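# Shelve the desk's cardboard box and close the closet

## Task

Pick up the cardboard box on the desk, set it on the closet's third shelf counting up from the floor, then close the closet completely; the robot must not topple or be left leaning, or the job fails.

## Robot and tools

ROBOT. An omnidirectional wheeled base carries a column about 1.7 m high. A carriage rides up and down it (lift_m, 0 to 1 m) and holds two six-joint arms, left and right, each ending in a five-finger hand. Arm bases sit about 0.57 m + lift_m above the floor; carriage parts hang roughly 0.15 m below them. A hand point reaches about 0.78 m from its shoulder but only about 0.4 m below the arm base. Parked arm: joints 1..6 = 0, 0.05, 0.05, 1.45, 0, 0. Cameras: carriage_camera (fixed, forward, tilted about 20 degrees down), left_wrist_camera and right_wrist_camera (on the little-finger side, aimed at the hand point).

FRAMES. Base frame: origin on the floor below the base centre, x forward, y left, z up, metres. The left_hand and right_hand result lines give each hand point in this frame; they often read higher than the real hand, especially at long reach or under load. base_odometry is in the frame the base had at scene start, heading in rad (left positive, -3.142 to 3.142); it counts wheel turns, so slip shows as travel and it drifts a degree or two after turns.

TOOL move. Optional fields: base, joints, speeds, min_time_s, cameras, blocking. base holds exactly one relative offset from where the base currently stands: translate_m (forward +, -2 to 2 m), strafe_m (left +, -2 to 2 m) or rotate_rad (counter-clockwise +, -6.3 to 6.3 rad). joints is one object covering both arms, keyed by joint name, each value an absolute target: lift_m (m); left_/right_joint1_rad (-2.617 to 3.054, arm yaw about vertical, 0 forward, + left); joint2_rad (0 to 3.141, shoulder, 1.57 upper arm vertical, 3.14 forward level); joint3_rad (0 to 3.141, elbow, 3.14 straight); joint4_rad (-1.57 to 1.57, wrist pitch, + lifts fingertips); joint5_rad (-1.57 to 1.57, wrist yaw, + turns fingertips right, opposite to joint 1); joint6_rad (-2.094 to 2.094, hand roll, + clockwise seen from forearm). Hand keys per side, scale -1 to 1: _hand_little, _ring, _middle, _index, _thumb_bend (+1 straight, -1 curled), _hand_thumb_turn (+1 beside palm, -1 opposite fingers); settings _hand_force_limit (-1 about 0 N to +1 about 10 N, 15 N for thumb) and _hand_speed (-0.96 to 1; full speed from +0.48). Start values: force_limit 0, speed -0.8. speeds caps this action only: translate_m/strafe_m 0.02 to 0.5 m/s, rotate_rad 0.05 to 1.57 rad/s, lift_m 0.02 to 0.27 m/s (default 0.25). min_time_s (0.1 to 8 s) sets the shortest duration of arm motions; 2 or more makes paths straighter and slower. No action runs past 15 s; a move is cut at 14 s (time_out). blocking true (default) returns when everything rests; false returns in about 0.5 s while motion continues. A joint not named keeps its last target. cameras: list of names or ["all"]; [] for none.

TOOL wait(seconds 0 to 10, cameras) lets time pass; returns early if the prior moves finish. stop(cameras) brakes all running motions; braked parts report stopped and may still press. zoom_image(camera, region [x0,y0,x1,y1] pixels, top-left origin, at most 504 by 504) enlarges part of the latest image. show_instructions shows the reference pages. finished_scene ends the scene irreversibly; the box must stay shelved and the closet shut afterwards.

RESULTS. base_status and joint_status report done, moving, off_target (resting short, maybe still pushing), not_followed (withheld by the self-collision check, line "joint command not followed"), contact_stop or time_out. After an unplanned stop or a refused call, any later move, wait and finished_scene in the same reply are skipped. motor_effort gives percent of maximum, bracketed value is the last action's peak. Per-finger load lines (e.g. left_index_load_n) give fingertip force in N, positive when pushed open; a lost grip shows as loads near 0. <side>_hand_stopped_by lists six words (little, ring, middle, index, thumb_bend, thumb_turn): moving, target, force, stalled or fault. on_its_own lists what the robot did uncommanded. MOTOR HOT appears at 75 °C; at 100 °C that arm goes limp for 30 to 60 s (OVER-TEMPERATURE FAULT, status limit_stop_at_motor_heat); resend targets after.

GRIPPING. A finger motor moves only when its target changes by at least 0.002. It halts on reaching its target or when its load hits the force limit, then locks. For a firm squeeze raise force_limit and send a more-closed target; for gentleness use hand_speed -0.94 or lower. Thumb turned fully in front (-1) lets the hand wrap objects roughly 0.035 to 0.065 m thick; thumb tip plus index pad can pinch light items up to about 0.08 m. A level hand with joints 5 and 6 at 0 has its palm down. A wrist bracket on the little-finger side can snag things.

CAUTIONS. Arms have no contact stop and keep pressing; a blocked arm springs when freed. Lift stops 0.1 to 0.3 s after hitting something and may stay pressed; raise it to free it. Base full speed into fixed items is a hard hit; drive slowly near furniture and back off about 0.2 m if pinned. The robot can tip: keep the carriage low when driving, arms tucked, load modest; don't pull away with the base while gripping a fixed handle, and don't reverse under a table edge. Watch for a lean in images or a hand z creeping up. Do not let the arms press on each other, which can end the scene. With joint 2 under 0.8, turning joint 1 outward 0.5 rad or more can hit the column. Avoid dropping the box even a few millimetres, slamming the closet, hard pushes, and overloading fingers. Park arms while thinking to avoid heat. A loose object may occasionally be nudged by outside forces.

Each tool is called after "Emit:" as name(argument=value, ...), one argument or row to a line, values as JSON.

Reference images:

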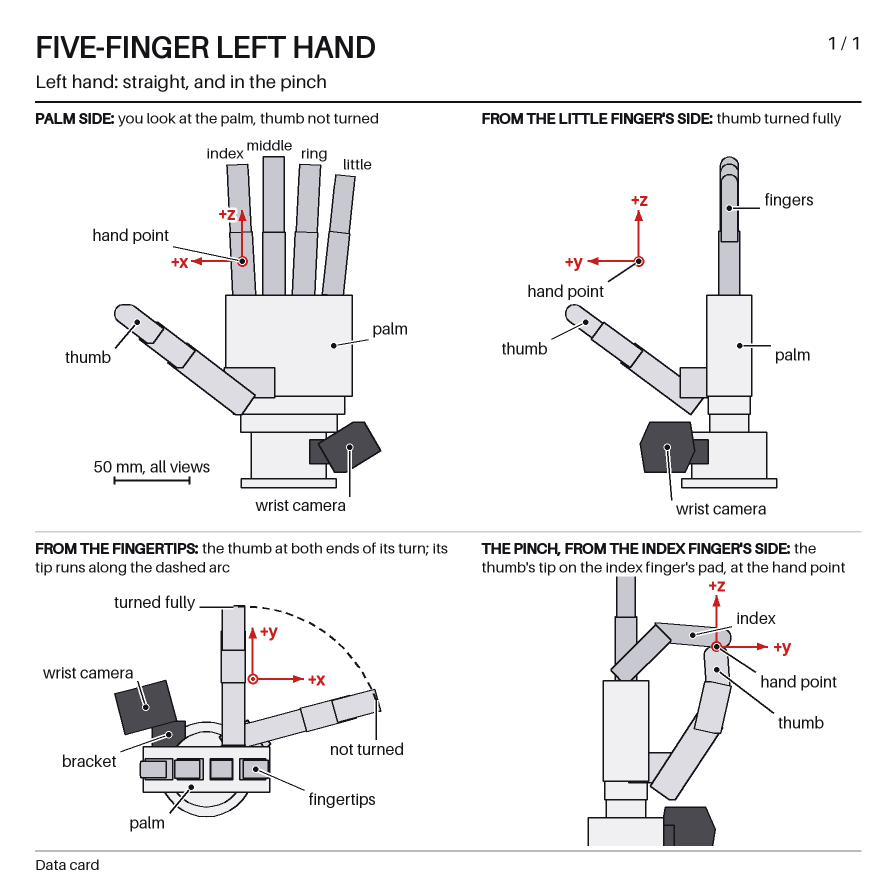

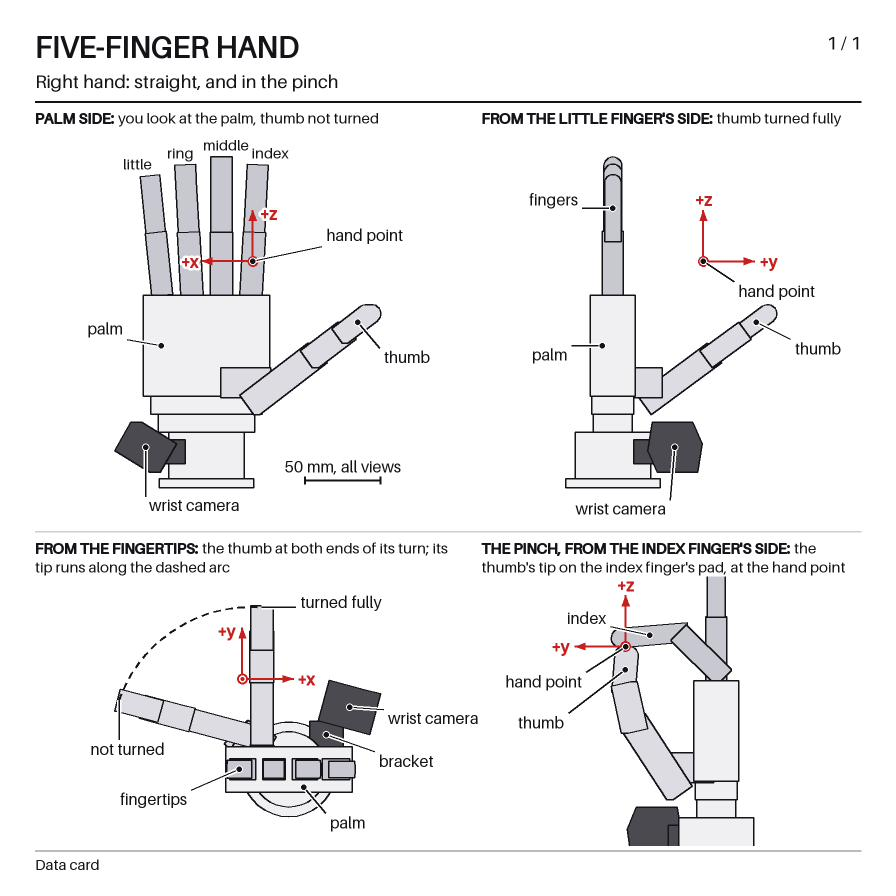

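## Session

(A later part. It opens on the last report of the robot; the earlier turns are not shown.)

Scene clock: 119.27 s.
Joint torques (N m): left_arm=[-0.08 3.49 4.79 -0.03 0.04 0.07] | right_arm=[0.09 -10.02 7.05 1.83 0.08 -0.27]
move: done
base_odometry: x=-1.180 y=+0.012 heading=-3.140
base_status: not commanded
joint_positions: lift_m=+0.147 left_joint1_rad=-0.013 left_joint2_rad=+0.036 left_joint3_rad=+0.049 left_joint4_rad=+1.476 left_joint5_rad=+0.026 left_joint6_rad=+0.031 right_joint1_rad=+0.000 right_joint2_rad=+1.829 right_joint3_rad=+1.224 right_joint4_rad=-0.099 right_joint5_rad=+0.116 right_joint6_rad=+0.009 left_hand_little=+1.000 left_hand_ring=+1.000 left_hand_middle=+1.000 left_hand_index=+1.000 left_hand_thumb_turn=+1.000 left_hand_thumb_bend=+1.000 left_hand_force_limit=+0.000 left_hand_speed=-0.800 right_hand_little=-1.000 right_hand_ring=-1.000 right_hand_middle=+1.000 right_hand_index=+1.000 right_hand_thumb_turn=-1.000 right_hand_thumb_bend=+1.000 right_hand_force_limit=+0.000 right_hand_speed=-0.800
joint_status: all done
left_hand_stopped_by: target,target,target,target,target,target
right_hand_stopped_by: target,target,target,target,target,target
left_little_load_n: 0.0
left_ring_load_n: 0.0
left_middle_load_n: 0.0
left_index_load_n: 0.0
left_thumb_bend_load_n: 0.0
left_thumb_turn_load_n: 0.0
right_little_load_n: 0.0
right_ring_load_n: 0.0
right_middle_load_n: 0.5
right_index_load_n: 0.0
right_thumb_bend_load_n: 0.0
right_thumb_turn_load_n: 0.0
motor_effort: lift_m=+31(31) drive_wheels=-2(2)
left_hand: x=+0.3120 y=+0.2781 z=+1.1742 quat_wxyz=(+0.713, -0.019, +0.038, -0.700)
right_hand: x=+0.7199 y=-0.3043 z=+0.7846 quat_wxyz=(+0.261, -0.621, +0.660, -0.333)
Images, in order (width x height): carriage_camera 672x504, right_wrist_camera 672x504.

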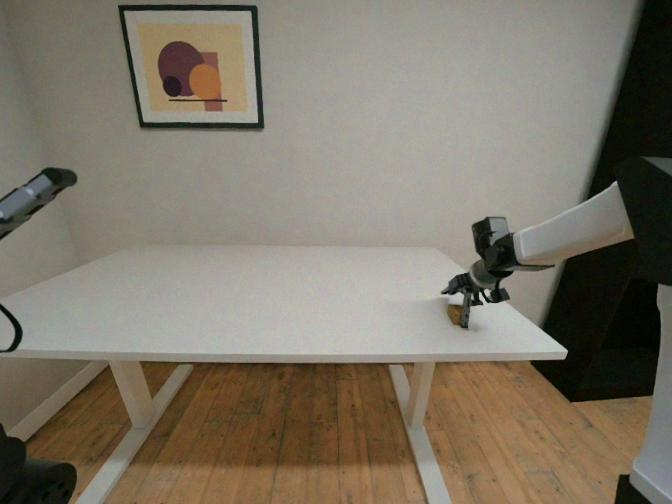

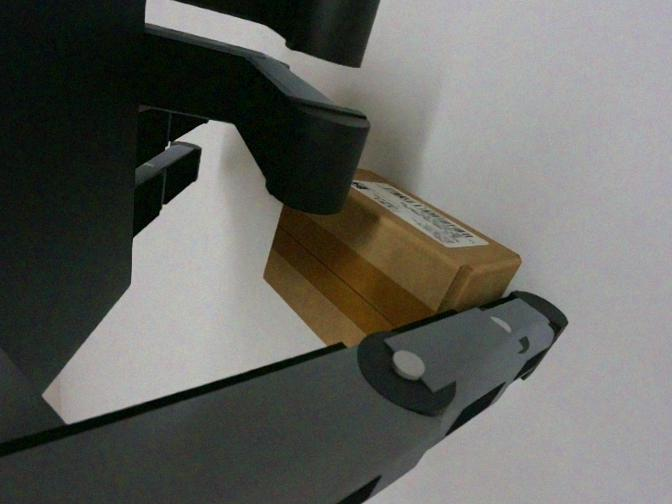

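Emit:
move(
  joints={"lift_m": 0.143, "right_hand_index": 0.5, "right_hand_middle": 0.5},
  speeds={"lift_m": 0.04},
  cameras=[],
)

Emit:
move(
  joints={"right_hand_force_limit": -0.5, "right_hand_speed": -0.94, "right_hand_index": -0.1, "right_hand_middle": -0.1},
  cameras=["carriage_camera", "right_wrist_camera"],
)

Emit:
zoom_image(
  camera="carriage_camera",
  region=[400, 250, 520, 370],
)

Scene clock: 122.17 s.
Joint torques (N m): left_arm=[-0.2 3.6 4.79 -0.02 0.06 0.06] | right_arm=[-0.17 -9.94 6.61 1.63 0.07 -0.29]
move: done
base_odometry: x=-1.180 y=+0.012 heading=-3.140
base_status: not commanded
joint_positions: lift_m=+0.143 left_joint1_rad=-0.013 left_joint2_rad=+0.036 left_joint3_rad=+0.049 left_joint4_rad=+1.476 left_joint5_rad=+0.026 left_joint6_rad=+0.031 right_joint1_rad=+0.000 right_joint2_rad=+1.828 right_joint3_rad=+1.229 right_joint4_rad=-0.073 right_joint5_rad=+0.116 right_joint6_rad=+0.009 left_hand_little=+1.000 left_hand_ring=+1.000 left_hand_middle=+1.000 left_hand_index=+1.000 left_hand_thumb_turn=+1.000 left_hand_thumb_bend=+1.000 left_hand_force_limit=+0.000 left_hand_speed=-0.800 right_hand_little=-1.000 right_hand_ring=-1.000 right_hand_middle=+0.500 right_hand_index=+0.500 right_hand_thumb_turn=-1.000 right_hand_thumb_bend=+1.000 right_hand_force_limit=+0.000 right_hand_speed=-0.800
joint_status: all done
left_hand_stopped_by: target,target,target,target,target,target
right_hand_stopped_by: target,target,target,target,target,target
left_little_load_n: 0.0
left_ring_load_n: 0.0
left_middle_load_n: 0.0
left_index_load_n: 0.0
left_thumb_bend_load_n: 0.0
left_thumb_turn_load_n: 0.0
right_little_load_n: 0.0
right_ring_load_n: 0.0
right_middle_load_n: 1.0
right_index_load_n: 0.0
right_thumb_bend_load_n: 0.0
right_thumb_turn_load_n: 0.0
motor_effort: lift_m=+29(30) drive_wheels=-1(2)
left_hand: x=+0.3120 y=+0.2781 z=+1.1703 quat_wxyz=(+0.713, -0.019, +0.038, -0.700)
right_hand: x=+0.7273 y=-0.3043 z=+0.7877 quat_wxyz=(+0.272, -0.615, +0.656, -0.343)

Scene clock: 125.73 s.
Joint torques (N m): left_arm=[-0.16 3.58 4.85 -0.01 0.06 0.07] | right_arm=[-0.02 -10.07 6.84 1.56 0.06 -0.31]
move: off_target
base_odometry: x=-1.180 y=+0.012 heading=-3.140
base_status: not commanded
joint_positions: lift_m=+0.143 left_joint1_rad=-0.013 left_joint2_rad=+0.036 left_joint3_rad=+0.049 left_joint4_rad=+1.476 left_joint5_rad=+0.026 left_joint6_rad=+0.031 right_joint1_rad=+0.000 right_joint2_rad=+1.828 right_joint3_rad=+1.229 right_joint4_rad=-0.065 right_joint5_rad=+0.116 right_joint6_rad=+0.009 left_hand_little=+1.000 left_hand_ring=+1.000 left_hand_middle=+1.000 left_hand_index=+1.000 left_hand_thumb_turn=+1.000 left_hand_thumb_bend=+1.000 left_hand_force_limit=+0.000 left_hand_speed=-0.800 right_hand_little=-1.000 right_hand_ring=-1.000 right_hand_middle=-0.012 right_hand_index=-0.041 right_hand_thumb_turn=-1.000 right_hand_thumb_bend=+1.000 right_hand_force_limit=-0.500 right_hand_speed=-0.940
joint_status: right_hand_middle off_target (ended at -0.012, target -0.100); right_hand_index off_target (ended at -0.041, target -0.100); the others done
left_hand_stopped_by: target,target,target,target,target,target
right_hand_stopped_by: target,target,force,force,target,target
left_little_load_n: 0.0
left_ring_load_n: 0.0
left_middle_load_n: 0.0
left_index_load_n: 0.0
left_thumb_bend_load_n: 0.0
left_thumb_turn_load_n: 0.0
right_little_load_n: 0.0
right_ring_load_n: 0.0
right_middle_load_n: 2.5
right_index_load_n: 3.0
right_thumb_bend_load_n: 0.5
right_thumb_turn_load_n: -0.5
motor_effort: lift_m=+29(30) drive_wheels=-1(1)
left_hand: x=+0.3120 y=+0.2781 z=+1.1703 quat_wxyz=(+0.713, -0.019, +0.038, -0.700)
right_hand: x=+0.7289 y=-0.3043 z=+0.7891 quat_wxyz=(+0.274, -0.614, +0.655, -0.345)
Images, in order (width x height): carriage_camera 672x504, right_wrist_camera 672x504.

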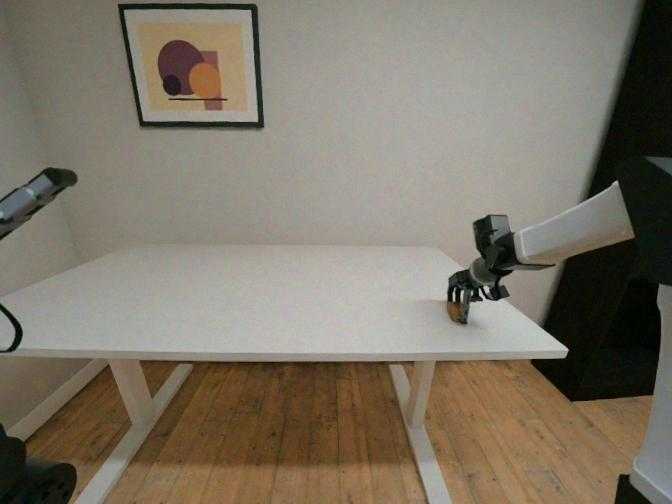

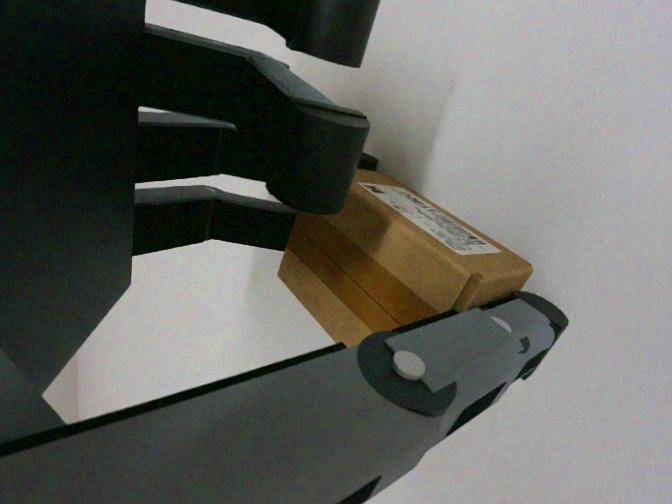

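Scaled by 4.200 from the camera's image (finer frame: 960x720).

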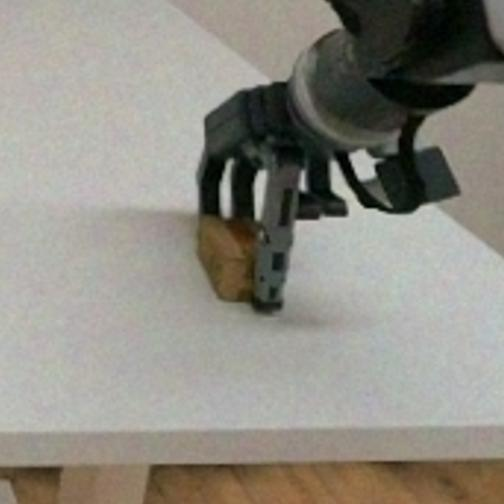

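Emit:
move(
  joints={"lift_m": 0.18},
  speeds={"lift_m": 0.04},
  cameras=["carriage_camera", "right_wrist_camera"],
)

Emit:
zoom_image(
  camera="carriage_camera",
  region=[400, 250, 520, 370],
)

Scene clock: 127.87 s.
Joint torques (N m): left_arm=[-0.16 3.59 4.72 0.04 0.05 0.05] | right_arm=[-0.14 -10.22 6.58 1.9 0.11 -0.29]
move: done
base_odometry: x=-1.180 y=+0.012 heading=-3.140
base_status: not commanded
joint_positions: lift_m=+0.180 left_joint1_rad=-0.013 left_joint2_rad=+0.036 left_joint3_rad=+0.049 left_joint4_rad=+1.476 left_joint5_rad=+0.026 left_joint6_rad=+0.031 right_joint1_rad=+0.000 right_joint2_rad=+1.828 right_joint3_rad=+1.229 right_joint4_rad=-0.094 right_joint5_rad=+0.116 right_joint6_rad=+0.009 left_hand_little=+1.000 left_hand_ring=+1.000 left_hand_middle=+1.000 left_hand_index=+1.000 left_hand_thumb_turn=+1.000 left_hand_thumb_bend=+1.000 left_hand_force_limit=+0.000 left_hand_speed=-0.800 right_hand_little=-1.000 right_hand_ring=-1.000 right_hand_middle=-0.012 right_hand_index=-0.041 right_hand_thumb_turn=-1.000 right_hand_thumb_bend=+1.000 right_hand_force_limit=-0.500 right_hand_speed=-0.940
joint_status: all done
left_hand_stopped_by: target,target,target,target,target,target
right_hand_stopped_by: target,target,force,force,target,target
left_little_load_n: 0.0
left_ring_load_n: 0.0
left_middle_load_n: 0.0
left_index_load_n: 0.0
left_thumb_bend_load_n: 0.0
left_thumb_turn_load_n: 0.0
right_little_load_n: 0.5
right_ring_load_n: 0.0
right_middle_load_n: 2.5
right_index_load_n: 3.0
right_thumb_bend_load_n: 0.5
right_thumb_turn_load_n: -0.5
motor_effort: lift_m=+37(42) drive_wheels=-1(4)
left_hand: x=+0.3120 y=+0.2781 z=+1.2067 quat_wxyz=(+0.713, -0.019, +0.038, -0.700)
right_hand: x=+0.7226 y=-0.3043 z=+0.8204 quat_wxyz=(+0.265, -0.619, +0.659, -0.336)
Images, in order (width x height): carriage_camera 672x504, right_wrist_camera 672x504.

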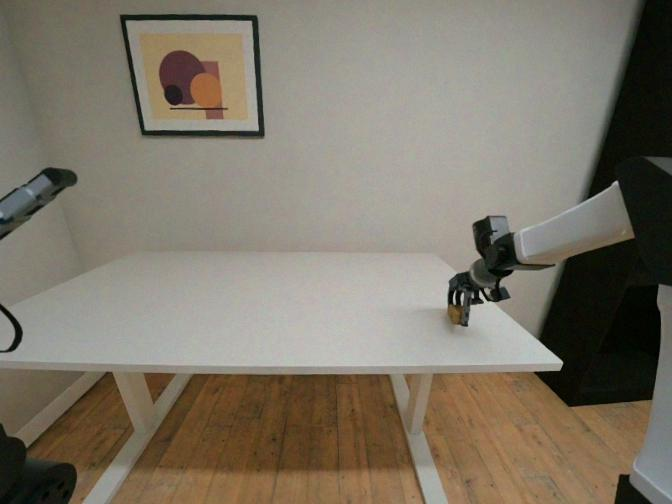

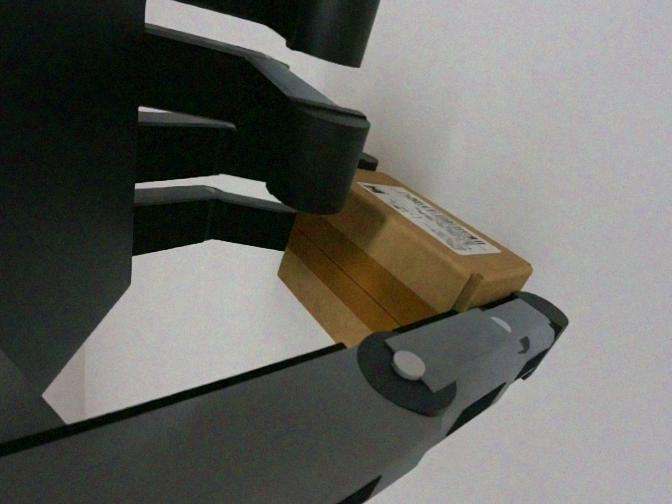

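Scaled by 4.200 from the camera's image (finer frame: 960x720).

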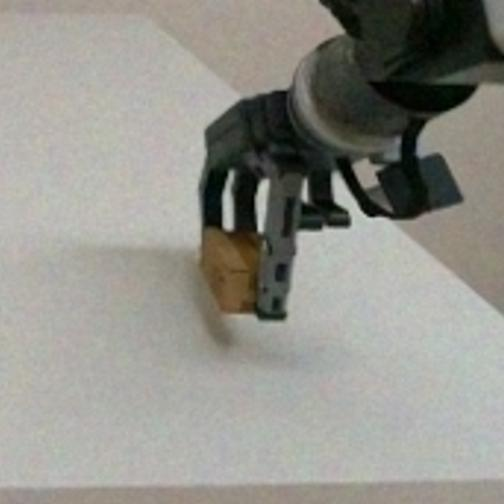

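Emit:
move(
  base={"translate_m": -0.6},
  joints={"lift_m": 0.3, "right_hand_force_limit": -0.3, "right_hand_index": -0.3, "right_hand_middle": -0.3},
  speeds={"translate_m": 0.25},
  cameras=["right_wrist_camera"],
)

Emit:
move(
  base={"rotate_rad": -3.141},
  speeds={"rotate_rad": 0.9},
  cameras=["carriage_camera", "right_wrist_camera"],
)

Scene clock: 134.13 s.
Joint torques (N m): left_arm=[-0.16 3.54 4.78 0.01 0.04 0.07] | right_arm=[-0.12 -10.32 6.74 1.85 0.13 -0.27]
move: off_target
base_odometry: x=-0.580 y=+0.013 heading=-3.140
base_status: done
joint_positions: lift_m=+0.300 left_joint1_rad=-0.013 left_joint2_rad=+0.036 left_joint3_rad=+0.049 left_joint4_rad=+1.476 left_joint5_rad=+0.026 left_joint6_rad=+0.031 right_joint1_rad=+0.000 right_joint2_rad=+1.831 right_joint3_rad=+1.229 right_joint4_rad=-0.098 right_joint5_rad=+0.117 right_joint6_rad=+0.009 left_hand_little=+1.000 left_hand_ring=+1.000 left_hand_middle=+1.000 left_hand_index=+1.000 left_hand_thumb_turn=+1.000 left_hand_thumb_bend=+1.000 left_hand_force_limit=+0.000 left_hand_speed=-0.800 right_hand_little=-1.000 right_hand_ring=-1.000 right_hand_middle=-0.017 right_hand_index=-0.045 right_hand_thumb_turn=-1.000 right_hand_thumb_bend=+1.000 right_hand_force_limit=-0.300 right_hand_speed=-0.940
joint_status: right_hand_middle off_target (ended at -0.017, target -0.300); right_hand_index off_target (ended at -0.045, target -0.300); the others done
left_hand_stopped_by: target,target,target,target,target,target
right_hand_stopped_by: target,target,force,force,target,target
left_little_load_n: 0.0
left_ring_load_n: 0.0
left_middle_load_n: 0.0
left_index_load_n: 0.0
left_thumb_bend_load_n: 0.5
left_thumb_turn_load_n: 0.0
right_little_load_n: 0.0
right_ring_load_n: 0.0
right_middle_load_n: 4.0
right_index_load_n: 4.5
right_thumb_bend_load_n: 0.5
right_thumb_turn_load_n: -0.5
motor_effort: lift_m=+36(46) drive_wheels=+0(15)
left_hand: x=+0.3121 y=+0.2780 z=+1.3268 quat_wxyz=(+0.712, -0.019, +0.039, -0.700)
right_hand: x=+0.7217 y=-0.3046 z=+0.9384 quat_wxyz=(+0.262, -0.620, +0.660, -0.334)
Images, in order (width x height): right_wrist_camera 672x504.

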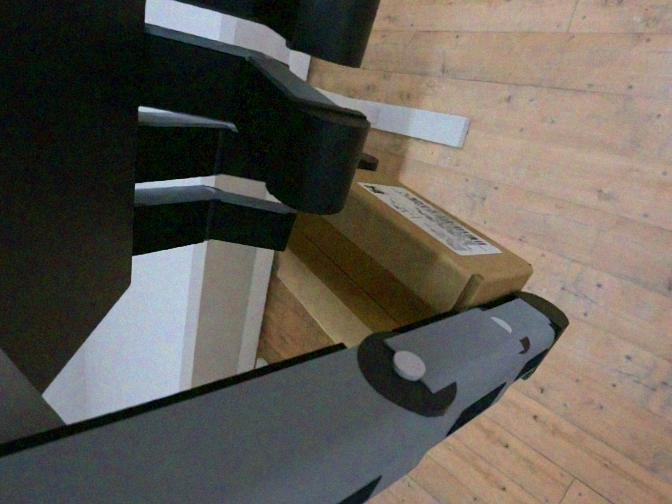

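Scene clock: 139.07 s.
Joint torques (N m): left_arm=[-0.16 3.55 4.85 0 0.06 0.08] | right_arm=[0.47 -10.44 6.78 1.8 0.07 -0.28]
move: done
base_odometry: x=-0.580 y=+0.013 heading=+0.002
base_status: done
joint_positions: lift_m=+0.300 left_joint1_rad=-0.013 left_joint2_rad=+0.036 left_joint3_rad=+0.049 left_joint4_rad=+1.476 left_joint5_rad=+0.026 left_joint6_rad=+0.031 right_joint1_rad=-0.003 right_joint2_rad=+1.831 right_joint3_rad=+1.229 right_joint4_rad=-0.098 right_joint5_rad=+0.119 right_joint6_rad=+0.009 left_hand_little=+1.000 left_hand_ring=+1.000 left_hand_middle=+1.000 left_hand_index=+1.000 left_hand_thumb_turn=+1.000 left_hand_thumb_bend=+1.000 left_hand_force_limit=+0.000 left_hand_speed=-0.800 right_hand_little=-1.000 right_hand_ring=-1.000 right_hand_middle=-0.017 right_hand_index=-0.045 right_hand_thumb_turn=-1.000 right_hand_thumb_bend=+1.000 right_hand_force_limit=-0.300 right_hand_speed=-0.940
joint_status: not commanded
left_hand_stopped_by: target,target,target,target,target,target
right_hand_stopped_by: target,target,force,force,target,target
left_little_load_n: 0.0
left_ring_load_n: 0.0
left_middle_load_n: 0.0
left_index_load_n: 0.0
left_thumb_bend_load_n: 0.0
left_thumb_turn_load_n: 0.0
right_little_load_n: 0.0
right_ring_load_n: 0.0
right_middle_load_n: 4.0
right_index_load_n: 4.5
right_thumb_bend_load_n: 0.5
right_thumb_turn_load_n: -0.5
motor_effort: lift_m=+35(36) drive_wheels=+6(15)
left_hand: x=+0.3119 y=+0.2780 z=+1.3268 quat_wxyz=(+0.713, -0.019, +0.038, -0.700)
right_hand: x=+0.7216 y=-0.3066 z=+0.9384 quat_wxyz=(+0.260, -0.618, +0.661, -0.335)
Images, in order (width x height): carriage_camera 672x504, right_wrist_camera 672x504.

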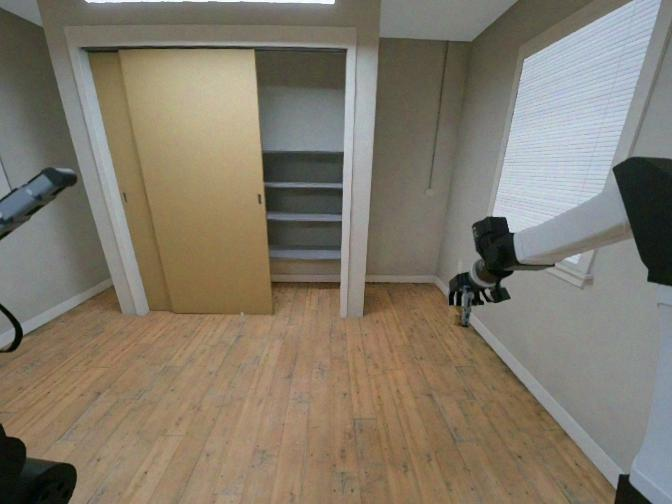

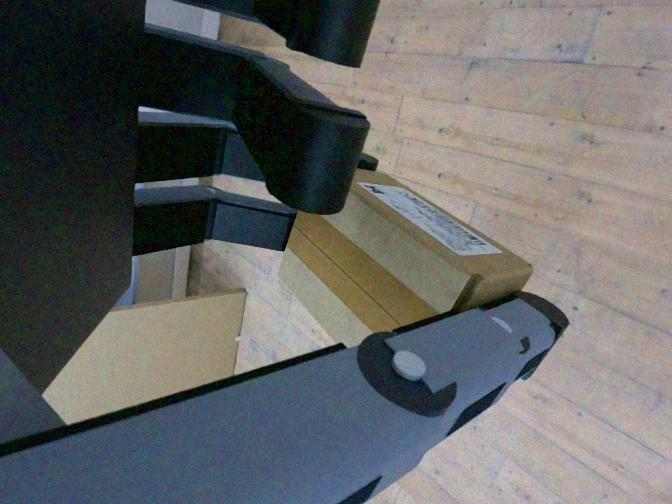

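Emit:
move(
  base={"rotate_rad": -0.045},
  cameras=[],
)

Emit:
move(
  base={"strafe_m": 0.6},
  speeds={"strafe_m": 0.3},
  cameras=[],
)

Emit:
move(
  base={"translate_m": 0.95},
  joints={"lift_m": 0.58},
  speeds={"translate_m": 0.25, "lift_m": 0.12},
  cameras=["carriage_camera", "right_wrist_camera"],
)

Scene clock: 141.27 s.
Joint torques (N m): left_arm=[-0.21 3.59 4.72 -0.01 0.04 0.07] | right_arm=[0.14 -10.48 6.61 1.86 0.02 -0.27]
move: done
base_odometry: x=-0.580 y=+0.013 heading=-0.043
base_status: done
joint_positions: lift_m=+0.300 left_joint1_rad=-0.013 left_joint2_rad=+0.036 left_joint3_rad=+0.049 left_joint4_rad=+1.476 left_joint5_rad=+0.026 left_joint6_rad=+0.031 right_joint1_rad=-0.004 right_joint2_rad=+1.831 right_joint3_rad=+1.229 right_joint4_rad=-0.099 right_joint5_rad=+0.120 right_joint6_rad=+0.008 left_hand_little=+1.000 left_hand_ring=+1.000 left_hand_middle=+1.000 left_hand_index=+1.000 left_hand_thumb_turn=+1.000 left_hand_thumb_bend=+1.000 left_hand_force_limit=+0.000 left_hand_speed=-0.800 right_hand_little=-1.000 right_hand_ring=-1.000 right_hand_middle=-0.017 right_hand_index=-0.045 right_hand_thumb_turn=-1.000 right_hand_thumb_bend=+1.000 right_hand_force_limit=-0.300 right_hand_speed=-0.940
joint_status: not commanded
left_hand_stopped_by: target,target,target,target,target,target
right_hand_stopped_by: target,target,force,force,target,target
left_little_load_n: 0.0
left_ring_load_n: 0.0
left_middle_load_n: 0.0
left_index_load_n: 0.0
left_thumb_bend_load_n: 0.0
left_thumb_turn_load_n: 0.0
right_little_load_n: 0.0
right_ring_load_n: 0.0
right_middle_load_n: 4.0
right_index_load_n: 4.5
right_thumb_bend_load_n: 0.5
right_thumb_turn_load_n: -0.5
motor_effort: lift_m=+36(36) drive_wheels=+6(14)
left_hand: x=+0.3119 y=+0.2780 z=+1.3268 quat_wxyz=(+0.713, -0.019, +0.038, -0.700)
right_hand: x=+0.7214 y=-0.3073 z=+0.9382 quat_wxyz=(+0.260, -0.618, +0.662, -0.335)

Scene clock: 144.77 s.
Joint torques (N m): left_arm=[-0.2 3.54 4.88 -0.03 0.07 0.06] | right_arm=[-0.08 -10.41 6.64 1.85 0.08 -0.28]
move: done
base_odometry: x=-0.554 y=+0.612 heading=-0.043
base_status: done
joint_positions: lift_m=+0.300 left_joint1_rad=-0.013 left_joint2_rad=+0.036 left_joint3_rad=+0.049 left_joint4_rad=+1.476 left_joint5_rad=+0.026 left_joint6_rad=+0.031 right_joint1_rad=-0.001 right_joint2_rad=+1.831 right_joint3_rad=+1.229 right_joint4_rad=-0.099 right_joint5_rad=+0.121 right_joint6_rad=+0.008 left_hand_little=+1.000 left_hand_ring=+1.000 left_hand_middle=+1.000 left_hand_index=+1.000 left_hand_thumb_turn=+1.000 left_hand_thumb_bend=+1.000 left_hand_force_limit=+0.000 left_hand_speed=-0.800 right_hand_little=-1.000 right_hand_ring=-1.000 right_hand_middle=-0.017 right_hand_index=-0.045 right_hand_thumb_turn=-1.000 right_hand_thumb_bend=+1.000 right_hand_force_limit=-0.300 right_hand_speed=-0.940
joint_status: not commanded
left_hand_stopped_by: target,target,target,target,target,target
right_hand_stopped_by: target,target,force,force,target,target
left_little_load_n: 0.0
left_ring_load_n: 0.0
left_middle_load_n: 0.0
left_index_load_n: 0.0
left_thumb_bend_load_n: 0.0
left_thumb_turn_load_n: 0.0
right_little_load_n: 0.0
right_ring_load_n: 0.0
right_middle_load_n: 4.0
right_index_load_n: 4.0
right_thumb_bend_load_n: 0.5
right_thumb_turn_load_n: -0.5
motor_effort: lift_m=+36(36) drive_wheels=-5(19)
left_hand: x=+0.3119 y=+0.2780 z=+1.3268 quat_wxyz=(+0.713, -0.019, +0.038, -0.700)
right_hand: x=+0.7214 y=-0.3056 z=+0.9382 quat_wxyz=(+0.260, -0.619, +0.661, -0.335)

Scene clock: 149.87 s.
Joint torques (N m): left_arm=[-0.13 3.62 4.88 0.01 0.05 0.07] | right_arm=[-0.14 -10.43 6.57 1.8 0.02 -0.28]
move: done
base_odometry: x=+0.395 y=+0.572 heading=-0.043
base_status: done
joint_positions: lift_m=+0.580 left_joint1_rad=-0.013 left_joint2_rad=+0.036 left_joint3_rad=+0.049 left_joint4_rad=+1.475 left_joint5_rad=+0.026 left_joint6_rad=+0.031 right_joint1_rad=-0.001 right_joint2_rad=+1.831 right_joint3_rad=+1.229 right_joint4_rad=-0.100 right_joint5_rad=+0.121 right_joint6_rad=+0.008 left_hand_little=+1.000 left_hand_ring=+1.000 left_hand_middle=+1.000 left_hand_index=+1.000 left_hand_thumb_turn=+1.000 left_hand_thumb_bend=+1.000 left_hand_force_limit=+0.000 left_hand_speed=-0.800 right_hand_little=-1.000 right_hand_ring=-1.000 right_hand_middle=-0.017 right_hand_index=-0.045 right_hand_thumb_turn=-1.000 right_hand_thumb_bend=+1.000 right_hand_force_limit=-0.300 right_hand_speed=-0.940
joint_status: all done
left_hand_stopped_by: target,target,target,target,target,target
right_hand_stopped_by: target,target,force,force,target,target
left_little_load_n: 0.0
left_ring_load_n: 0.0
left_middle_load_n: 0.0
left_index_load_n: 0.0
left_thumb_bend_load_n: 0.0
left_thumb_turn_load_n: 0.0
right_little_load_n: 0.0
right_ring_load_n: 0.0
right_middle_load_n: 4.0
right_index_load_n: 4.0
right_thumb_bend_load_n: 0.5
right_thumb_turn_load_n: -0.5
motor_effort: lift_m=+36(44) drive_wheels=-1(14)
left_hand: x=+0.3122 y=+0.2780 z=+1.6067 quat_wxyz=(+0.712, -0.019, +0.039, -0.700)
right_hand: x=+0.7212 y=-0.3056 z=+1.2180 quat_wxyz=(+0.260, -0.619, +0.661, -0.335)
Images, in order (width x height): carriage_camera 672x504, right_wrist_camera 672x504.

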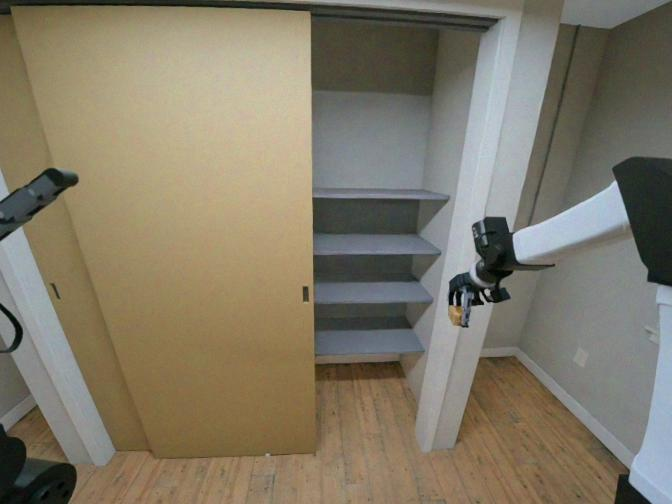

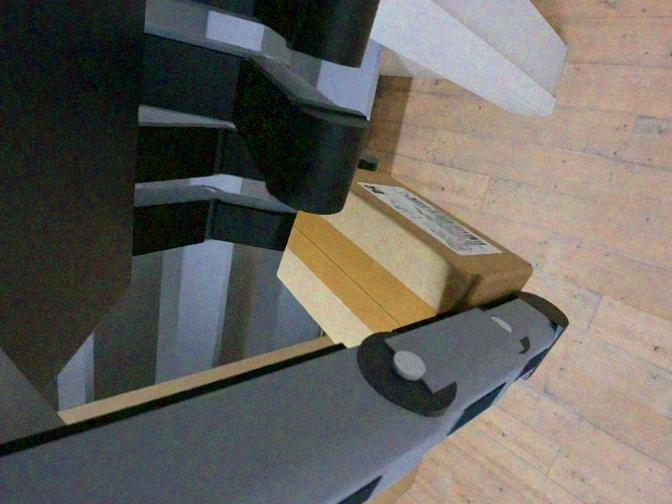

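Emit:
zoom_image(
  camera="carriage_camera",
  region=[300, 170, 520, 370],
)

Scaled by 2.291 from the camera's image (finer frame: 960x720).

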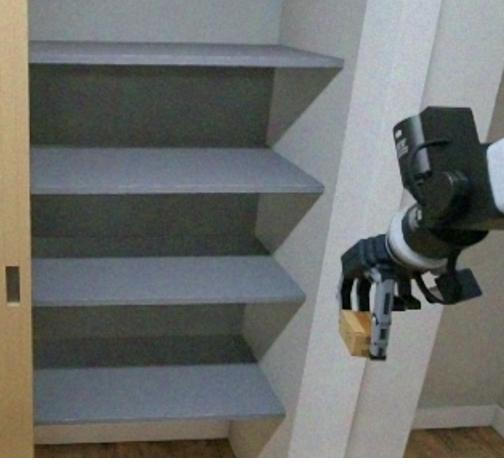

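Emit:
move(
  base={"strafe_m": 0.09},
  speeds={"strafe_m": 0.2},
  cameras=[],
)

Emit:
move(
  base={"translate_m": 0.35},
  speeds={"translate_m": 0.2},
  cameras=["carriage_camera", "right_wrist_camera"],
)

Emit:
zoom_image(
  camera="carriage_camera",
  region=[300, 150, 540, 390],
)

Scene clock: 154.33 s.
Joint torques (N m): left_arm=[-0.14 3.55 4.89 0 0.06 0.09] | right_arm=[-0.43 -10.35 6.56 1.84 0.06 -0.28]
move: done
base_odometry: x=+0.399 y=+0.661 heading=-0.043
base_status: done
joint_positions: lift_m=+0.580 left_joint1_rad=-0.013 left_joint2_rad=+0.036 left_joint3_rad=+0.049 left_joint4_rad=+1.476 left_joint5_rad=+0.026 left_joint6_rad=+0.031 right_joint1_rad=+0.002 right_joint2_rad=+1.831 right_joint3_rad=+1.229 right_joint4_rad=-0.100 right_joint5_rad=+0.119 right_joint6_rad=+0.008 left_hand_little=+1.000 left_hand_ring=+1.000 left_hand_middle=+1.000 left_hand_index=+1.000 left_hand_thumb_turn=+1.000 left_hand_thumb_bend=+1.000 left_hand_force_limit=+0.000 left_hand_speed=-0.800 right_hand_little=-1.000 right_hand_ring=-1.000 right_hand_middle=-0.017 right_hand_index=-0.045 right_hand_thumb_turn=-1.000 right_hand_thumb_bend=+1.000 right_hand_force_limit=-0.300 right_hand_speed=-0.940
joint_status: not commanded
left_hand_stopped_by: target,target,target,target,target,target
right_hand_stopped_by: target,target,force,force,target,target
left_little_load_n: 0.0
left_ring_load_n: 0.0
left_middle_load_n: 0.0
left_index_load_n: 0.0
left_thumb_bend_load_n: 0.0
left_thumb_turn_load_n: 0.0
right_little_load_n: 0.0
right_ring_load_n: 0.0
right_middle_load_n: 4.0
right_index_load_n: 4.5
right_thumb_bend_load_n: 0.5
right_thumb_turn_load_n: -0.5
motor_effort: lift_m=+35(37) drive_wheels=-1(14)
left_hand: x=+0.3121 y=+0.2780 z=+1.6067 quat_wxyz=(+0.712, -0.019, +0.039, -0.701)
right_hand: x=+0.7211 y=-0.3039 z=+1.2180 quat_wxyz=(+0.261, -0.621, +0.660, -0.334)

Scene clock: 157.17 s.
Joint torques (N m): left_arm=[-0.12 3.4 4.75 0.01 0.05 0.07] | right_arm=[-0.21 -10.47 6.74 1.86 0.02 -0.24]
move: done
base_odometry: x=+0.749 y=+0.647 heading=-0.043
base_status: done
joint_positions: lift_m=+0.580 left_joint1_rad=-0.013 left_joint2_rad=+0.036 left_joint3_rad=+0.049 left_joint4_rad=+1.476 left_joint5_rad=+0.026 left_joint6_rad=+0.031 right_joint1_rad=+0.002 right_joint2_rad=+1.831 right_joint3_rad=+1.229 right_joint4_rad=-0.101 right_joint5_rad=+0.119 right_joint6_rad=+0.008 left_hand_little=+1.000 left_hand_ring=+1.000 left_hand_middle=+1.000 left_hand_index=+1.000 left_hand_thumb_turn=+1.000 left_hand_thumb_bend=+1.000 left_hand_force_limit=+0.000 left_hand_speed=-0.800 right_hand_little=-1.000 right_hand_ring=-1.000 right_hand_middle=-0.017 right_hand_index=-0.045 right_hand_thumb_turn=-1.000 right_hand_thumb_bend=+1.000 right_hand_force_limit=-0.300 right_hand_speed=-0.940
joint_status: not commanded
left_hand_stopped_by: target,target,target,target,target,target
right_hand_stopped_by: target,target,force,force,target,target
left_little_load_n: 0.0
left_ring_load_n: 0.0
left_middle_load_n: 0.0
left_index_load_n: 0.0
left_thumb_bend_load_n: 0.0
left_thumb_turn_load_n: 0.0
right_little_load_n: 0.0
right_ring_load_n: 0.0
right_middle_load_n: 4.0
right_index_load_n: 4.0
right_thumb_bend_load_n: 0.5
right_thumb_turn_load_n: 0.0
motor_effort: lift_m=+35(37) drive_wheels=-2(13)
left_hand: x=+0.3121 y=+0.2780 z=+1.6067 quat_wxyz=(+0.712, -0.019, +0.039, -0.701)
right_hand: x=+0.7210 y=-0.3039 z=+1.2179 quat_wxyz=(+0.260, -0.621, +0.660, -0.334)
Images, in order (width x height): carriage_camera 672x504, right_wrist_camera 672x504.

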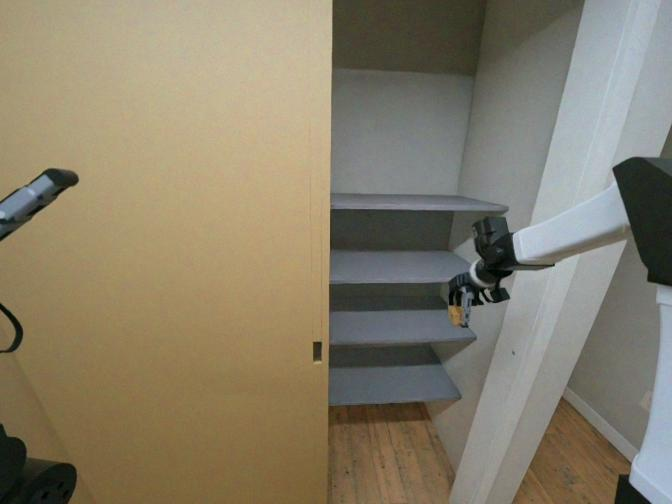

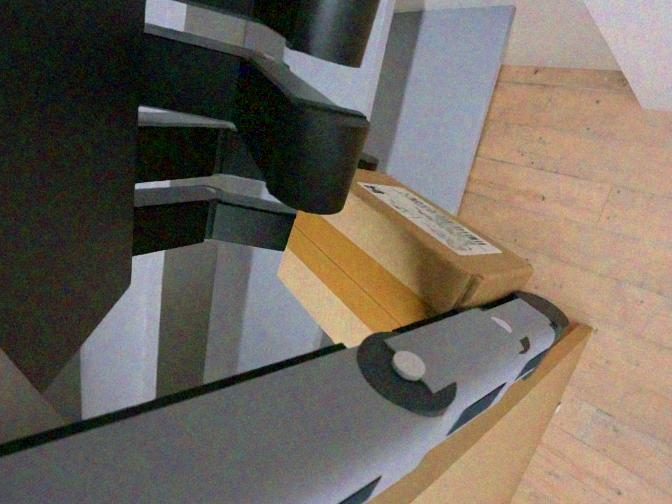

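Scaled by 2.100 from the camera's image (finer frame: 960x720).

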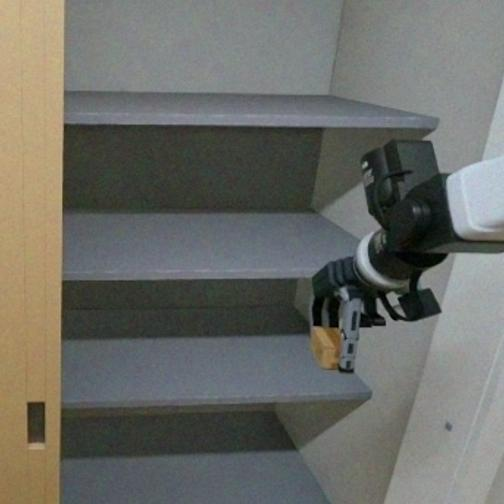

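Emit:
move(
  base={"translate_m": 0.3},
  joints={"lift_m": 0.51},
  speeds={"translate_m": 0.15, "lift_m": 0.1},
  cameras=["carriage_camera", "right_wrist_camera"],
)

Emit:
zoom_image(
  camera="carriage_camera",
  region=[320, 120, 560, 360],
)

Scene clock: 186.30 s.
Joint torques (N m): left_arm=[-0.17 3.49 4.82 -0.07 0.06 0.05] | right_arm=[-0.21 -10.41 6.63 1.88 0.11 -0.25]
move: done
base_odometry: x=+1.048 y=+0.634 heading=-0.043
base_status: done
joint_positions: lift_m=+0.510 left_joint1_rad=-0.013 left_joint2_rad=+0.036 left_joint3_rad=+0.049 left_joint4_rad=+1.478 left_joint5_rad=+0.026 left_joint6_rad=+0.031 right_joint1_rad=+0.002 right_joint2_rad=+1.831 right_joint3_rad=+1.229 right_joint4_rad=-0.105 right_joint5_rad=+0.119 right_joint6_rad=+0.008 left_hand_little=+1.000 left_hand_ring=+1.000 left_hand_middle=+1.000 left_hand_index=+1.000 left_hand_thumb_turn=+1.000 left_hand_thumb_bend=+1.000 left_hand_force_limit=+0.000 left_hand_speed=-0.800 right_hand_little=-1.000 right_hand_ring=-1.000 right_hand_middle=-0.017 right_hand_index=-0.045 right_hand_thumb_turn=-1.000 right_hand_thumb_bend=+1.000 right_hand_force_limit=-0.300 right_hand_speed=-0.940
joint_status: all done
left_hand_stopped_by: target,target,target,target,target,target
right_hand_stopped_by: target,target,force,force,target,target
left_little_load_n: 0.0
left_ring_load_n: 0.0
left_middle_load_n: 0.0
left_index_load_n: 0.0
left_thumb_bend_load_n: 0.0
left_thumb_turn_load_n: 0.5
right_little_load_n: 0.0
right_ring_load_n: 0.0
right_middle_load_n: 4.0
right_index_load_n: 4.0
right_thumb_bend_load_n: 0.5
right_thumb_turn_load_n: 0.0
motor_effort: lift_m=+32(33) drive_wheels=-2(17)
left_hand: x=+0.3117 y=+0.2780 z=+1.5370 quat_wxyz=(+0.712, -0.018, +0.038, -0.701)
right_hand: x=+0.7202 y=-0.3039 z=+1.1476 quat_wxyz=(+0.259, -0.621, +0.660, -0.333)
Images, in order (width x height): carriage_camera 672x504, right_wrist_camera 672x504.

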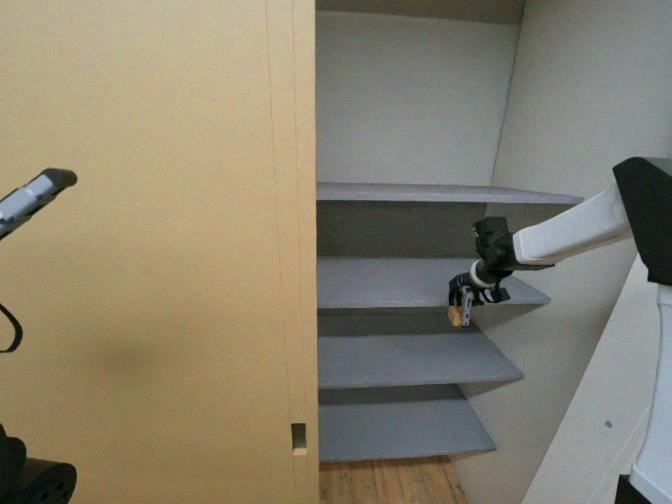

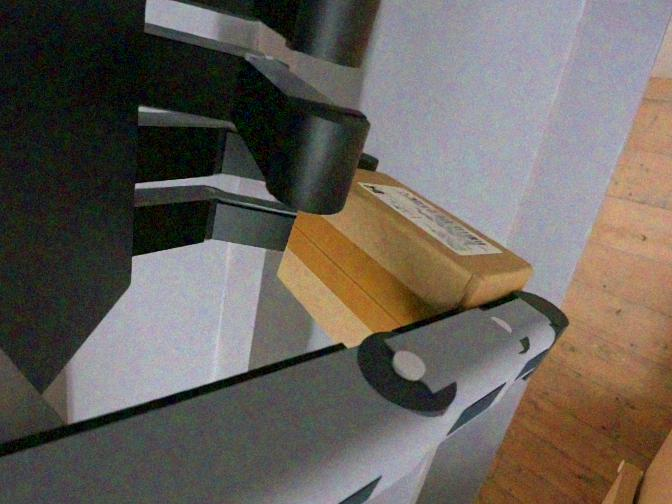

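Scaled by 2.100 from the camera's image (finer frame: 960x720).

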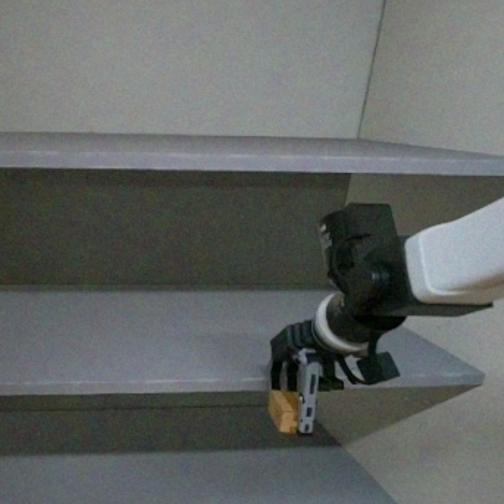

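Emit:
move(
  joints={"lift_m": 0.56, "right_joint2_rad": 2.27, "right_joint3_rad": 1.79, "right_joint4_rad": -0.2},
  min_time_s=2,
  cameras=[],
)

Emit:
move(
  joints={"right_joint2_rad": 2.69, "right_joint3_rad": 2.34, "right_joint4_rad": -0.32},
  min_time_s=2.5,
  cameras=["carriage_camera", "right_wrist_camera"],
)

Emit:
zoom_image(
  camera="carriage_camera",
  region=[340, 160, 560, 380],
)

Scene clock: 191.20 s.
Joint torques (N m): left_arm=[-0.16 3.55 4.86 -0.04 0.05 0.05] | right_arm=[-0.13 -12.62 8.39 1.81 0.04 -0.28]
move: done
base_odometry: x=+1.048 y=+0.634 heading=-0.043
base_status: not commanded
joint_positions: lift_m=+0.560 left_joint1_rad=-0.013 left_joint2_rad=+0.036 left_joint3_rad=+0.049 left_joint4_rad=+1.478 left_joint5_rad=+0.026 left_joint6_rad=+0.031 right_joint1_rad=+0.002 right_joint2_rad=+2.241 right_joint3_rad=+1.760 right_joint4_rad=-0.190 right_joint5_rad=+0.119 right_joint6_rad=+0.008 left_hand_little=+1.000 left_hand_ring=+1.000 left_hand_middle=+1.000 left_hand_index=+1.000 left_hand_thumb_turn=+1.000 left_hand_thumb_bend=+1.000 left_hand_force_limit=+0.000 left_hand_speed=-0.800 right_hand_little=-1.000 right_hand_ring=-1.000 right_hand_middle=-0.017 right_hand_index=-0.045 right_hand_thumb_turn=-1.000 right_hand_thumb_bend=+1.000 right_hand_force_limit=-0.300 right_hand_speed=-0.940
joint_status: all done
left_hand_stopped_by: target,target,target,target,target,target
right_hand_stopped_by: target,target,force,force,target,target
left_little_load_n: -0.5
left_ring_load_n: 0.0
left_middle_load_n: 0.0
left_index_load_n: 0.0
left_thumb_bend_load_n: 0.0
left_thumb_turn_load_n: 0.0
right_little_load_n: 0.0
right_ring_load_n: 0.0
right_middle_load_n: 3.5
right_index_load_n: 4.0
right_thumb_bend_load_n: 0.5
right_thumb_turn_load_n: -0.5
motor_effort: lift_m=+36(44) drive_wheels=-1(1)
left_hand: x=+0.3117 y=+0.2780 z=+1.5867 quat_wxyz=(+0.712, -0.018, +0.038, -0.701)
right_hand: x=+0.8329 y=-0.3036 z=+1.1839 quat_wxyz=(+0.271, -0.615, +0.656, -0.343)

Scene clock: 194.00 s.
Joint torques (N m): left_arm=[-0.12 3.56 4.78 -0.02 0.06 0.06] | right_arm=[-0.31 -11.85 6.83 1.78 0.06 -0.32]
move: done
base_odometry: x=+1.048 y=+0.634 heading=-0.043
base_status: not commanded
joint_positions: lift_m=+0.560 left_joint1_rad=-0.013 left_joint2_rad=+0.036 left_joint3_rad=+0.049 left_joint4_rad=+1.478 left_joint5_rad=+0.026 left_joint6_rad=+0.031 right_joint1_rad=+0.002 right_joint2_rad=+2.624 right_joint3_rad=+2.330 right_joint4_rad=-0.298 right_joint5_rad=+0.119 right_joint6_rad=+0.008 left_hand_little=+1.000 left_hand_ring=+1.000 left_hand_middle=+1.000 left_hand_index=+1.000 left_hand_thumb_turn=+1.000 left_hand_thumb_bend=+1.000 left_hand_force_limit=+0.000 left_hand_speed=-0.800 right_hand_little=-1.000 right_hand_ring=-1.000 right_hand_middle=-0.017 right_hand_index=-0.045 right_hand_thumb_turn=-1.000 right_hand_thumb_bend=+1.000 right_hand_force_limit=-0.300 right_hand_speed=-0.940
joint_status: all done
left_hand_stopped_by: target,target,target,target,target,target
right_hand_stopped_by: target,target,force,force,target,target
left_little_load_n: 0.0
left_ring_load_n: 0.0
left_middle_load_n: 0.0
left_index_load_n: 0.0
left_thumb_bend_load_n: 0.0
left_thumb_turn_load_n: 0.5
right_little_load_n: 0.0
right_ring_load_n: 0.0
right_middle_load_n: 0.0
right_index_load_n: 1.0
right_thumb_bend_load_n: 0.5
right_thumb_turn_load_n: -1.5
motor_effort: lift_m=+35(37) drive_wheels=+3(9)
left_hand: x=+0.3116 y=+0.2780 z=+1.5868 quat_wxyz=(+0.712, -0.018, +0.038, -0.701)
right_hand: x=+0.9216 y=-0.3037 z=+1.1686 quat_wxyz=(+0.296, -0.601, +0.645, -0.367)
Images, in order (width x height): carriage_camera 672x504, right_wrist_camera 672x504.

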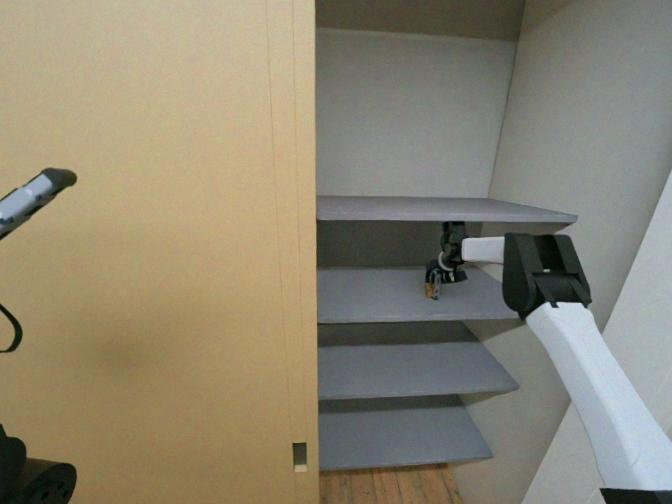

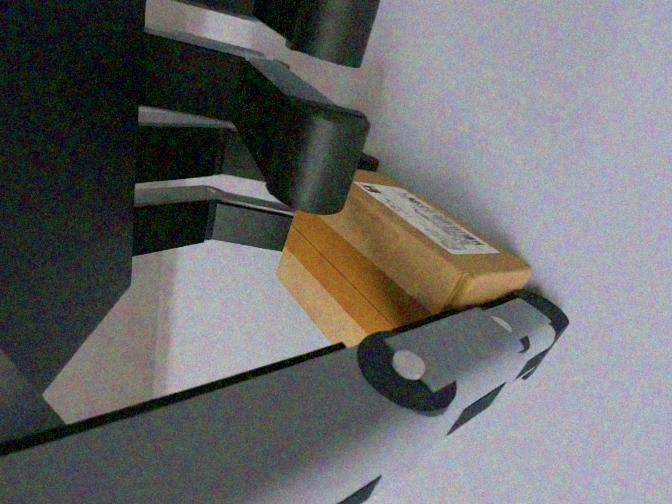

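Scaled by 2.291 from the camera's image (finer frame: 960x720).

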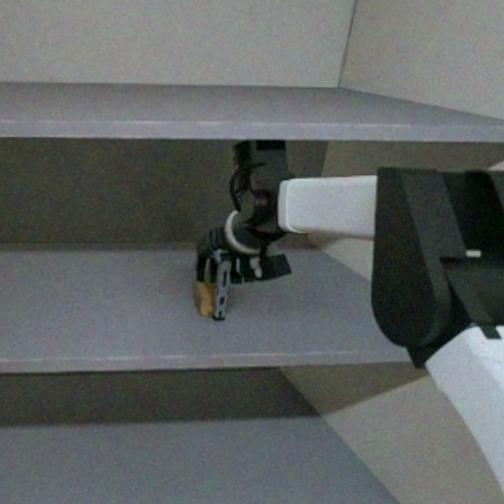

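Emit:
zoom_image(
  camera="carriage_camera",
  region=[410, 200, 490, 310],
)

Scaled by 4.582 from the camera's image (finer frame: 960x720).

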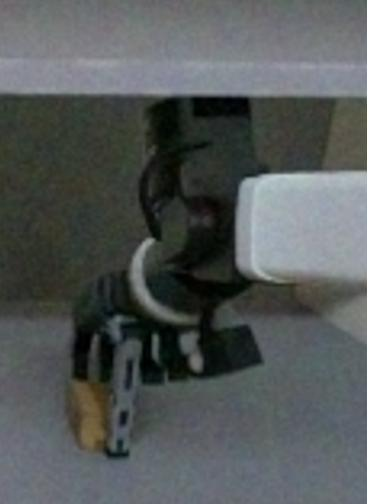

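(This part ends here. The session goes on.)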